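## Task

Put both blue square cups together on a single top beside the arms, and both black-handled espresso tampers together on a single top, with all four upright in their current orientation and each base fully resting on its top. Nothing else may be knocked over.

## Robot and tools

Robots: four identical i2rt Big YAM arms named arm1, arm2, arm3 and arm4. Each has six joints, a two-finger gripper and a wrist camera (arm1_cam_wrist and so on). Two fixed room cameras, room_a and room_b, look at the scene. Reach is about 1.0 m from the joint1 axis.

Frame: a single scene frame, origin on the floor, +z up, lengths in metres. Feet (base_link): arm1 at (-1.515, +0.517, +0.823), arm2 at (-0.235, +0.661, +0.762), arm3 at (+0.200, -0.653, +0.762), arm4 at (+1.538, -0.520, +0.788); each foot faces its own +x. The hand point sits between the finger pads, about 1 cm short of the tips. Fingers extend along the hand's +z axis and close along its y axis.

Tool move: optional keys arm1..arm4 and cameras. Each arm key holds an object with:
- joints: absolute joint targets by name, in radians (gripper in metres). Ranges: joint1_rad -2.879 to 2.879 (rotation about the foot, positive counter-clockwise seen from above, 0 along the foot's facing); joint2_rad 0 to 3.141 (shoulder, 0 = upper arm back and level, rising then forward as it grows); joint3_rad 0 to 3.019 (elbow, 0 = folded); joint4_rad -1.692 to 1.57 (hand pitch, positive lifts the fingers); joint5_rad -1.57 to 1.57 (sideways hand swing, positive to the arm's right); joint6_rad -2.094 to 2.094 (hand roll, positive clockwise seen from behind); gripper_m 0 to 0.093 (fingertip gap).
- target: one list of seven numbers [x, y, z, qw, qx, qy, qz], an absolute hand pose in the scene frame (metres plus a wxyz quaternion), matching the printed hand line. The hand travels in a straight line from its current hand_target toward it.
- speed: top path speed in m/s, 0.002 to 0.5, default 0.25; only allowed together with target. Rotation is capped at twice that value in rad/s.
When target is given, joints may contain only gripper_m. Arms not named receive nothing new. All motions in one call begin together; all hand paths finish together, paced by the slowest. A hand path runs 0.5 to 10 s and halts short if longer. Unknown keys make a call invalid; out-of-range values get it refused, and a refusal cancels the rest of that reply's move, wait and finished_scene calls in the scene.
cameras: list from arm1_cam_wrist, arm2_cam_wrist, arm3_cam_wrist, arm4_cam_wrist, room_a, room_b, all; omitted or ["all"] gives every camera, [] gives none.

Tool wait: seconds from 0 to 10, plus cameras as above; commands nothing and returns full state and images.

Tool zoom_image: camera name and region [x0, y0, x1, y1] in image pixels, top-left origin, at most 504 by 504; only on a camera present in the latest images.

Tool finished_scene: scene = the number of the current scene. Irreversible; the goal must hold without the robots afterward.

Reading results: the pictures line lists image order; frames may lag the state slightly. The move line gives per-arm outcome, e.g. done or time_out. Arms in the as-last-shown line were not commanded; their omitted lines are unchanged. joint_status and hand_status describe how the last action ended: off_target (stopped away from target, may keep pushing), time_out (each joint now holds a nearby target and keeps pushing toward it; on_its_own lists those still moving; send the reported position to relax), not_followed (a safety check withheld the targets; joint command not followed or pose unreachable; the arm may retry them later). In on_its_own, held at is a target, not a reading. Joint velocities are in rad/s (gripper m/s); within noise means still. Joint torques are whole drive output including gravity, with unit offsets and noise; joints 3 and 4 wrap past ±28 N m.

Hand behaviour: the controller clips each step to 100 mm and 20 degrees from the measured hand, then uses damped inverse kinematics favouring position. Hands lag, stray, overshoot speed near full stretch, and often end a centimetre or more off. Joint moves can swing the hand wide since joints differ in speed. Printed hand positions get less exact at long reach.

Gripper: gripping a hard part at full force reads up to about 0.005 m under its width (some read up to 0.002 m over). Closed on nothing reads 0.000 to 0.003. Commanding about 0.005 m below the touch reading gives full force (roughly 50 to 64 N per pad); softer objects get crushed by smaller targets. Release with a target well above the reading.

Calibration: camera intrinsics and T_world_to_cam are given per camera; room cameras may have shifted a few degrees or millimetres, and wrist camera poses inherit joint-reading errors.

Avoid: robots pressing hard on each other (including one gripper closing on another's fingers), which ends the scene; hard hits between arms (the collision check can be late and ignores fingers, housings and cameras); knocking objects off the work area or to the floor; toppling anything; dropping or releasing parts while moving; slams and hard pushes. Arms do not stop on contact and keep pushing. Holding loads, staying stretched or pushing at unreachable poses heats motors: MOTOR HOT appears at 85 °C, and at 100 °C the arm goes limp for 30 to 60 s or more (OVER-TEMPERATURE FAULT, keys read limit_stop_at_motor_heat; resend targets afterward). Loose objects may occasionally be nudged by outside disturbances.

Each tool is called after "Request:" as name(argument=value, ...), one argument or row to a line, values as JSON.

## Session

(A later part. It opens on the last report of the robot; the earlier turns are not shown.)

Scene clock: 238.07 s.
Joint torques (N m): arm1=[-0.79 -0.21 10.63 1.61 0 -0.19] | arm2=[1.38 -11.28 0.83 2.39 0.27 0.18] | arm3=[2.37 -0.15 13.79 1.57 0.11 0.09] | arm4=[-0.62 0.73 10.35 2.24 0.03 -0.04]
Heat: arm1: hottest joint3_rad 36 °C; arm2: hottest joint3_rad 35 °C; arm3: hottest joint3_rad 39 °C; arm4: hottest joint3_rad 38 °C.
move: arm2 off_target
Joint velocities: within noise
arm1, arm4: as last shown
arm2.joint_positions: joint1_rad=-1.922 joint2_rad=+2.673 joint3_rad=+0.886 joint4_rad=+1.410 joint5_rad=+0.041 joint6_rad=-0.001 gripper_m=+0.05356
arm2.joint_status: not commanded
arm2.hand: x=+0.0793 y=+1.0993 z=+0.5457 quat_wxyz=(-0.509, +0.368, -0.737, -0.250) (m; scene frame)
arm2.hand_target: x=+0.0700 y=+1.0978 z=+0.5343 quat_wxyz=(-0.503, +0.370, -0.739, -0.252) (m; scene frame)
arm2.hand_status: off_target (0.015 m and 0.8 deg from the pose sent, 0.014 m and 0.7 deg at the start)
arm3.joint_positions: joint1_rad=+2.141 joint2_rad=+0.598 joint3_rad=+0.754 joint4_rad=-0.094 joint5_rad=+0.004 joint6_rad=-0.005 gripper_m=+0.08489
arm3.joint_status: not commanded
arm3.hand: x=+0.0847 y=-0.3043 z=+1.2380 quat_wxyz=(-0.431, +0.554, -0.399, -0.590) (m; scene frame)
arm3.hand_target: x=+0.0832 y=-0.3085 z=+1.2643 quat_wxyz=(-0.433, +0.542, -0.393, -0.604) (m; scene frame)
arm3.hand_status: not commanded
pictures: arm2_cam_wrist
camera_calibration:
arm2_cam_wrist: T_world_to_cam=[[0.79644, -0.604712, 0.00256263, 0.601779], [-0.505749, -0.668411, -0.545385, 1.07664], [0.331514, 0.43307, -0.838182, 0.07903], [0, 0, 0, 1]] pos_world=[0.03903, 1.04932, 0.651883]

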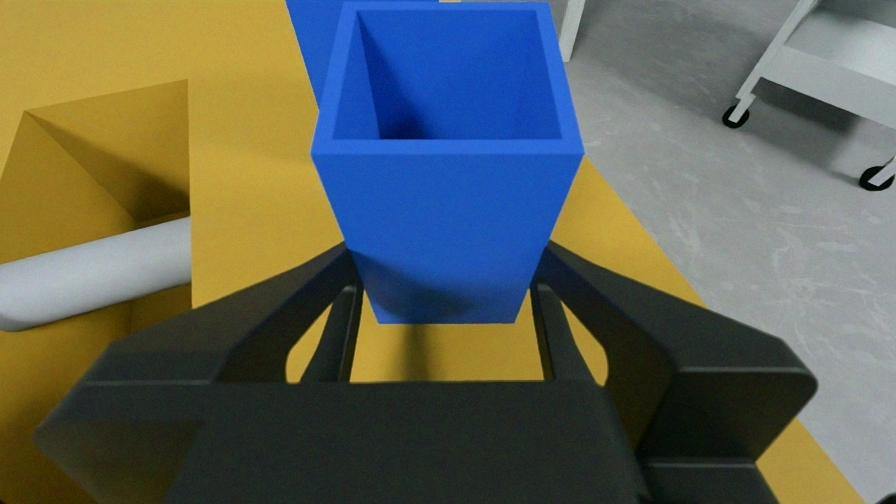

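Contact. Release and withdraw.

Request:
move(
  arm2={"joints":{"gripper_m":0.059}},
  cameras=[],
)

Request:
move(
  arm2={"joints":{"gripper_m":0.078}},
  cameras=["arm2_cam_wrist"],
)

Request:
move(
  arm2={"target":[0.013,1.018,0.58,0.5031,-0.3702,0.739,0.252],"speed":0.12},
  cameras=["arm2_cam_wrist"],
)

Request:
move(
  arm2={"target":[-0.01,0.98,0.85,0.5031,-0.3702,0.739,0.252],"speed":0.2},
)

Request:
zoom_image(
  camera="room_a",
  region=[510, 280, 690, 440],
)

Request:
zoom_image(
  camera="room_b",
  region=[270, 180, 570, 370],
)

Scene clock: 239.63 s.
Joint torques (N m): arm1=[-1.08 0.62 10.44 1.91 -0.03 -0.15] | arm2=[0.91 -12.04 0.88 2.45 0.22 0.17] | arm3=[2.37 -0.15 13.79 1.57 0.1 0.09] | arm4=[-0.79 0.97 10.35 2.26 0.03 -0.05]
Heat: arm1: hottest joint3_rad 37 °C; arm2: hottest joint3_rad 35 °C; arm3: hottest joint3_rad 39 °C; arm4: hottest joint3_rad 38 °C.
move: arm2 done
Joint velocities: within noise
arm1, arm3, arm4: as last shown
arm2.joint_positions: joint1_rad=-1.922 joint2_rad=+2.679 joint3_rad=+0.886 joint4_rad=+1.410 joint5_rad=+0.042 joint6_rad=-0.001 gripper_m=+0.05892
arm2.joint_status: all done
arm2.hand: x=+0.0782 y=+1.0977 z=+0.5428 quat_wxyz=(-0.507, +0.369, -0.738, -0.248) (m; scene frame)
arm2.hand_target: x=+0.0701 y=+1.0977 z=+0.5343 quat_wxyz=(-0.503, +0.370, -0.739, -0.252) (m; scene frame)
arm2.hand_status: not commanded
pictures: none
No camera images: "cameras" was empty.

Scene clock: 240.20 s.
Joint torques (N m): arm1=[-0.67 0.85 10.44 1.88 0.03 -0.2] | arm2=[0.91 -12.28 0.66 2.52 0.24 0.16] | arm3=[2.37 -0.21 13.79 1.57 0.11 0.09] | arm4=[-0.67 0.73 10.3 2.22 0.04 -0.06]
Heat: arm1: hottest joint3_rad 37 °C; arm2: hottest joint3_rad 35 °C; arm3: hottest joint3_rad 39 °C; arm4: hottest joint3_rad 38 °C.
move: arm2 done
Joint velocities: within noise
arm1.joint_positions: joint1_rad=-1.804 joint2_rad=+0.598 joint3_rad=+0.784 joint4_rad=+0.411 joint5_rad=-0.002 joint6_rad=+0.014 gripper_m=+0.08493
arm1.joint_status: not commanded
arm1.hand: x=-1.1877 y=+0.5569 z=+1.4297 quat_wxyz=(-0.880, +0.026, -0.470, -0.060) (m; scene frame)
arm1.hand_target: x=-1.1892 y=+0.5534 z=+1.4376 quat_wxyz=(-0.884, +0.026, -0.465, -0.049) (m; scene frame)
arm1.hand_status: not commanded
arm2.joint_positions: joint1_rad=-1.922 joint2_rad=+2.679 joint3_rad=+0.886 joint4_rad=+1.410 joint5_rad=+0.042 joint6_rad=-0.001 gripper_m=+0.07781
arm2.joint_status: all done
arm2.hand: x=+0.0782 y=+1.0977 z=+0.5428 quat_wxyz=(-0.507, +0.369, -0.738, -0.248) (m; scene frame)
arm2.hand_target: x=+0.0701 y=+1.0977 z=+0.5343 quat_wxyz=(-0.503, +0.370, -0.739, -0.252) (m; scene frame)
arm2.hand_status: not commanded
arm3, arm4: as last shown
pictures: arm2_cam_wrist
camera_calibration:
arm2_cam_wrist: T_world_to_cam=[[0.796222, -0.604997, 0.00294886, 0.601815], [-0.50759, -0.670663, -0.540892, 1.07365], [0.329216, 0.429173, -0.841087, 0.0837373], [0, 0, 0, 1]] pos_world=[0.0382307, 1.04822, 0.649387]

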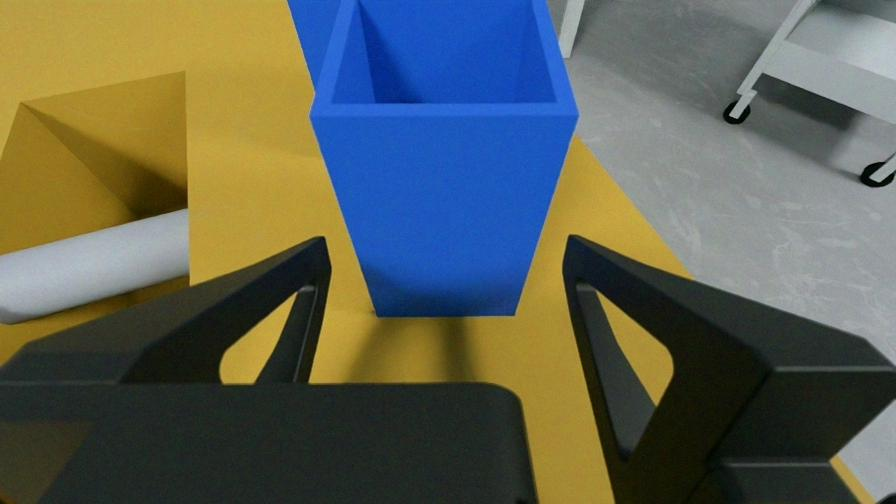

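Scene clock: 241.73 s.
Joint torques (N m): arm1=[-1.44 0.03 11 1.69 -0.06 -0.23] | arm2=[0.67 -12.57 -2.55 2.65 0.28 0.2] | arm3=[2.37 -0.15 13.79 1.57 0.11 0.09] | arm4=[-0.62 0.73 10.3 2.26 0.02 -0.04]
Heat: arm1: hottest joint3_rad 37 °C; arm2: hottest joint3_rad 35 °C; arm3: hottest joint3_rad 39 °C; arm4: hottest joint3_rad 38 °C.
move: arm2 off_target
Joint velocities: within noise
arm1, arm3: as last shown
arm2.joint_positions: joint1_rad=-1.912 joint2_rad=+2.623 joint3_rad=+0.592 joint4_rad=+1.543 joint5_rad=+0.051 joint6_rad=+0.007 gripper_m=+0.07789
arm2.joint_status: not commanded
arm2.hand: x=+0.0170 y=+1.0145 z=+0.5690 quat_wxyz=(-0.468, +0.382, -0.763, -0.228) (m; scene frame)
arm2.hand_target: x=+0.0134 y=+1.0184 z=+0.5800 quat_wxyz=(-0.474, +0.379, -0.758, -0.237) (m; scene frame)
arm2.hand_status: off_target (0.012 m and 5.7 deg from the pose sent, 0.109 m and 0.7 deg at the start; a joint's target at an end of its range on 30 of 46 steps)
arm4.joint_positions: joint1_rad=-1.858 joint2_rad=+0.601 joint3_rad=+0.809 joint4_rad=-0.310 joint5_rad=+0.001 joint6_rad=-0.002 gripper_m=+0.07490
arm4.joint_status: not commanded
arm4.hand: x=+1.1710 y=-0.5557 z=+1.2410 quat_wxyz=(-0.038, -0.743, -0.038, +0.667) (m; scene frame)
arm4.hand_target: x=+1.1706 y=-0.5511 z=+1.2363 quat_wxyz=(-0.032, -0.745, -0.036, +0.665) (m; scene frame)
arm4.hand_status: not commanded
pictures: arm2_cam_wrist
camera_calibration:
arm2_cam_wrist: T_world_to_cam=[[0.795996, -0.605287, 0.00432517, 0.599606], [-0.538955, -0.71198, -0.450124, 0.991718], [0.275534, 0.355966, -0.892955, 0.266257], [0, 0, 0, 1]] pos_world=[-0.0161553, 0.974239, 0.681559]

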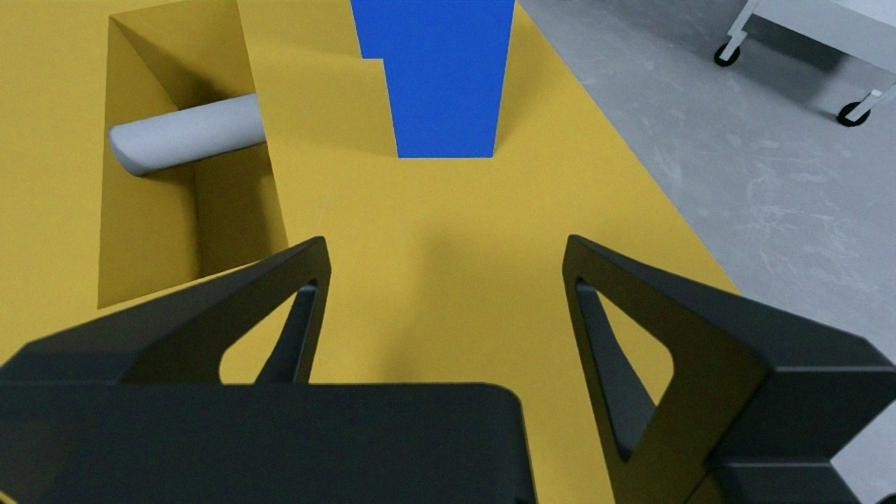

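Scene clock: 244.17 s.
Joint torques (N m): arm1=[-1.14 -0.09 10.78 1.95 0.01 -0.22] | arm2=[0.67 -6.36 6.95 1.47 0.27 0.15] | arm3=[2.37 -0.21 13.79 1.57 0.1 0.09] | arm4=[-0.44 0.79 10.33 2.25 0.01 -0.04]
Heat: arm1: hottest joint3_rad 37 °C; arm2: hottest joint3_rad 35 °C; arm3: hottest joint3_rad 39 °C; arm4: hottest joint3_rad 38 °C.
move: arm2 off_target
Joint velocities: within noise
arm1, arm3, arm4: as last shown
arm2.joint_positions: joint1_rad=-1.911 joint2_rad=+1.311 joint3_rad=+0.195 joint4_rad=+0.701 joint5_rad=+0.051 joint6_rad=+0.007 gripper_m=+0.07789
arm2.joint_status: not commanded
arm2.hand: x=-0.0110 y=+0.9704 z=+0.8387 quat_wxyz=(-0.496, +0.372, -0.746, -0.243) (m; scene frame)
arm2.hand_target: x=-0.0102 y=+0.9798 z=+0.8501 quat_wxyz=(-0.503, +0.370, -0.739, -0.252) (m; scene frame)
arm2.hand_status: off_target (0.015 m and 1.6 deg from the pose sent, 0.284 m and 5.7 deg at the start)
arm3.hand_target: x=+0.0832 y=-0.3085 z=+1.2643 quat_wxyz=(-0.433, +0.542, -0.392, -0.604) (m; scene frame)
pictures: arm1_cam_wrist, arm2_cam_wrist, arm3_cam_wrist, arm4_cam_wrist, room_a, room_b
camera_calibration:
arm1_cam_wrist: T_world_to_cam=[[0.124824, -0.992154, -0.00697415, 0.709985], [-0.0309078, 0.00313736, -0.999517, 1.3959], [0.991697, 0.12498, -0.0302736, 1.27581], [0, 0, 0, 1]] pos_world=[-1.31069, 0.540585, 1.4388]
arm2_cam_wrist: T_world_to_cam=[[0.795993, -0.605306, 0.000678974, 0.597127], [-0.51865, -0.682616, -0.514818, 1.09269], [0.312086, 0.409439, -0.857299, 0.449177], [0, 0, 0, 1]] pos_world=[-0.0487652, 0.923424, 0.947212]
arm3_cam_wrist: T_world_to_cam=[[0.956552, 0.291543, -0.00327819, 0.0104036], [0.148818, -0.49788, -0.854382, 0.899052], [-0.250721, 0.816773, -0.519636, 1.03249], [0, 0, 0, 1]] pos_world=[0.115119, -0.39872, 1.30468]
arm4_cam_wrist: T_world_to_cam=[[-0.109862, 0.993824, -0.0155988, 0.701398], [0.652323, 0.0602518, -0.755542, 0.215549], [-0.749936, -0.0931806, -0.654914, 1.76429], [0, 0, 0, 1]] pos_world=[1.25956, -0.545655, 1.32926]

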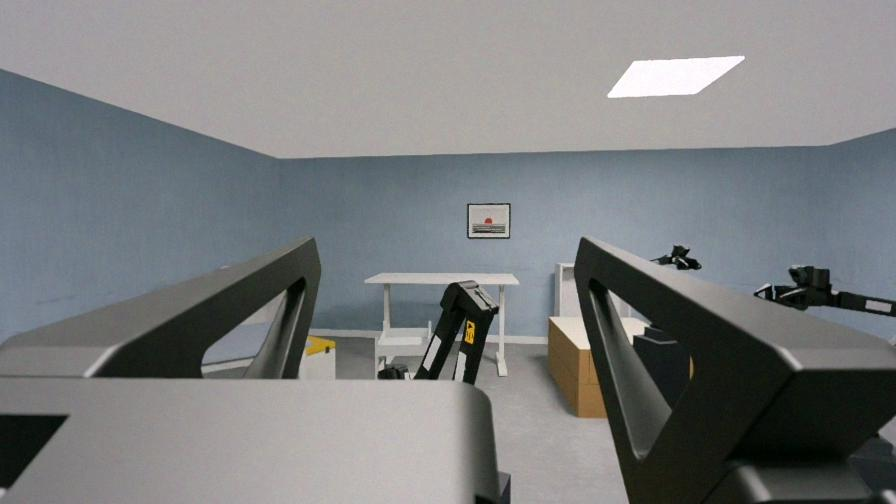

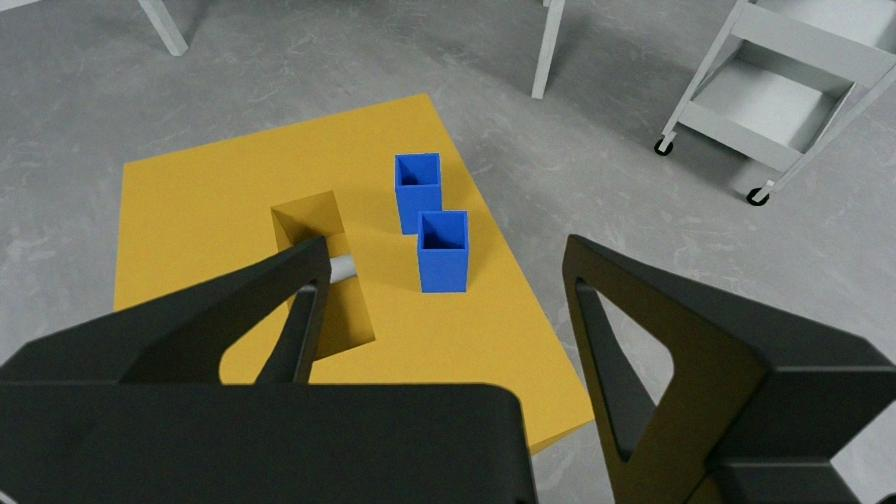

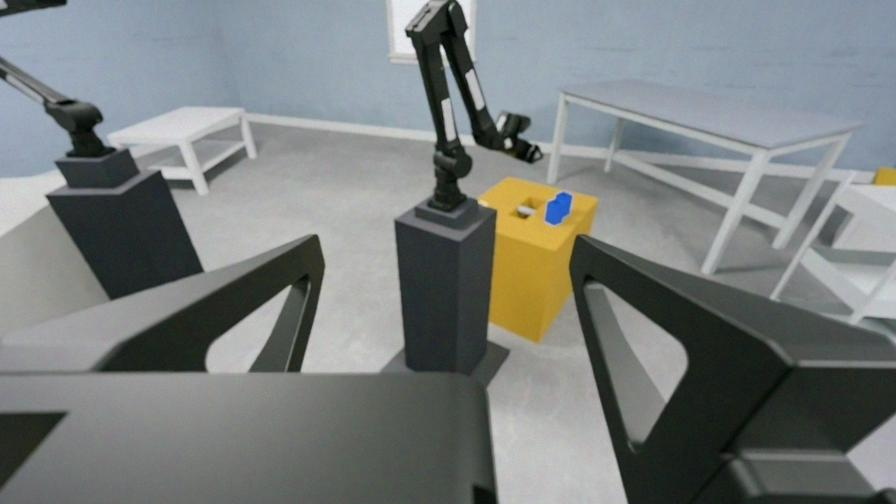

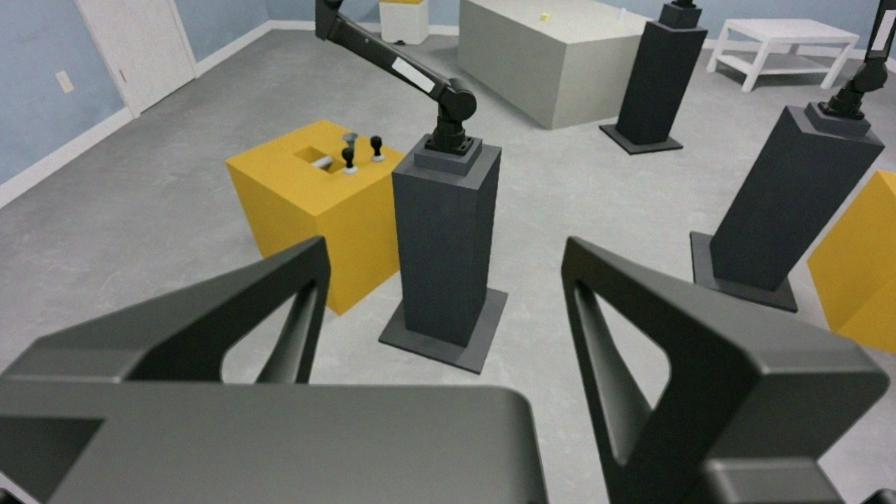

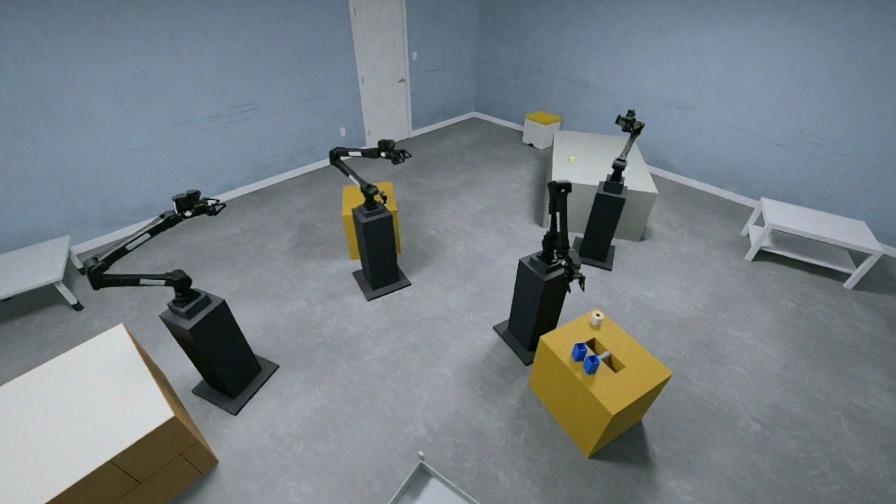

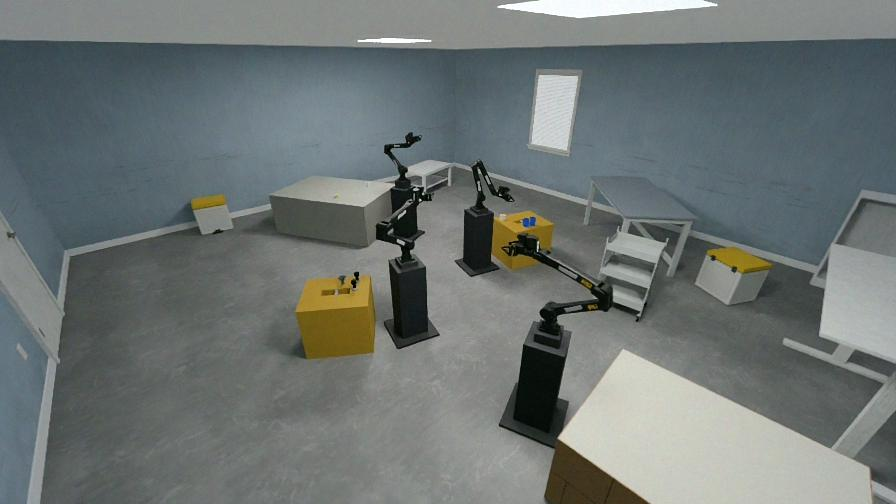

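Scaled by 2.800 from the camera's 896x504 image, which has a finer 1280x720 frame.

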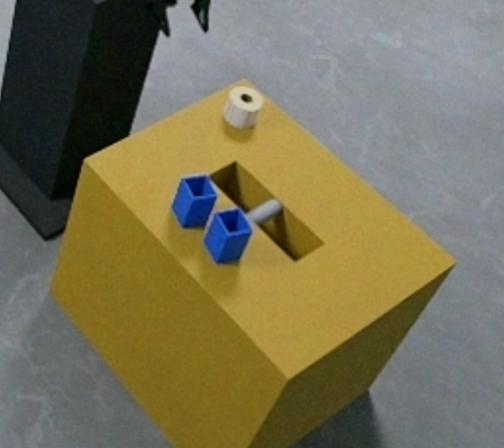

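Scaled by 1.680 from the camera's 896x504 image, which has a finer 1280x720 frame.

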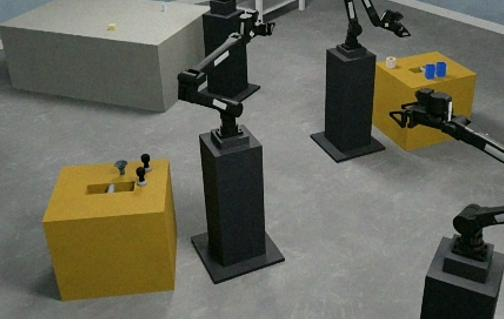

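All in place.

Request:
finished_scene(
  scene=2,
)

The scene is finished: the task was done.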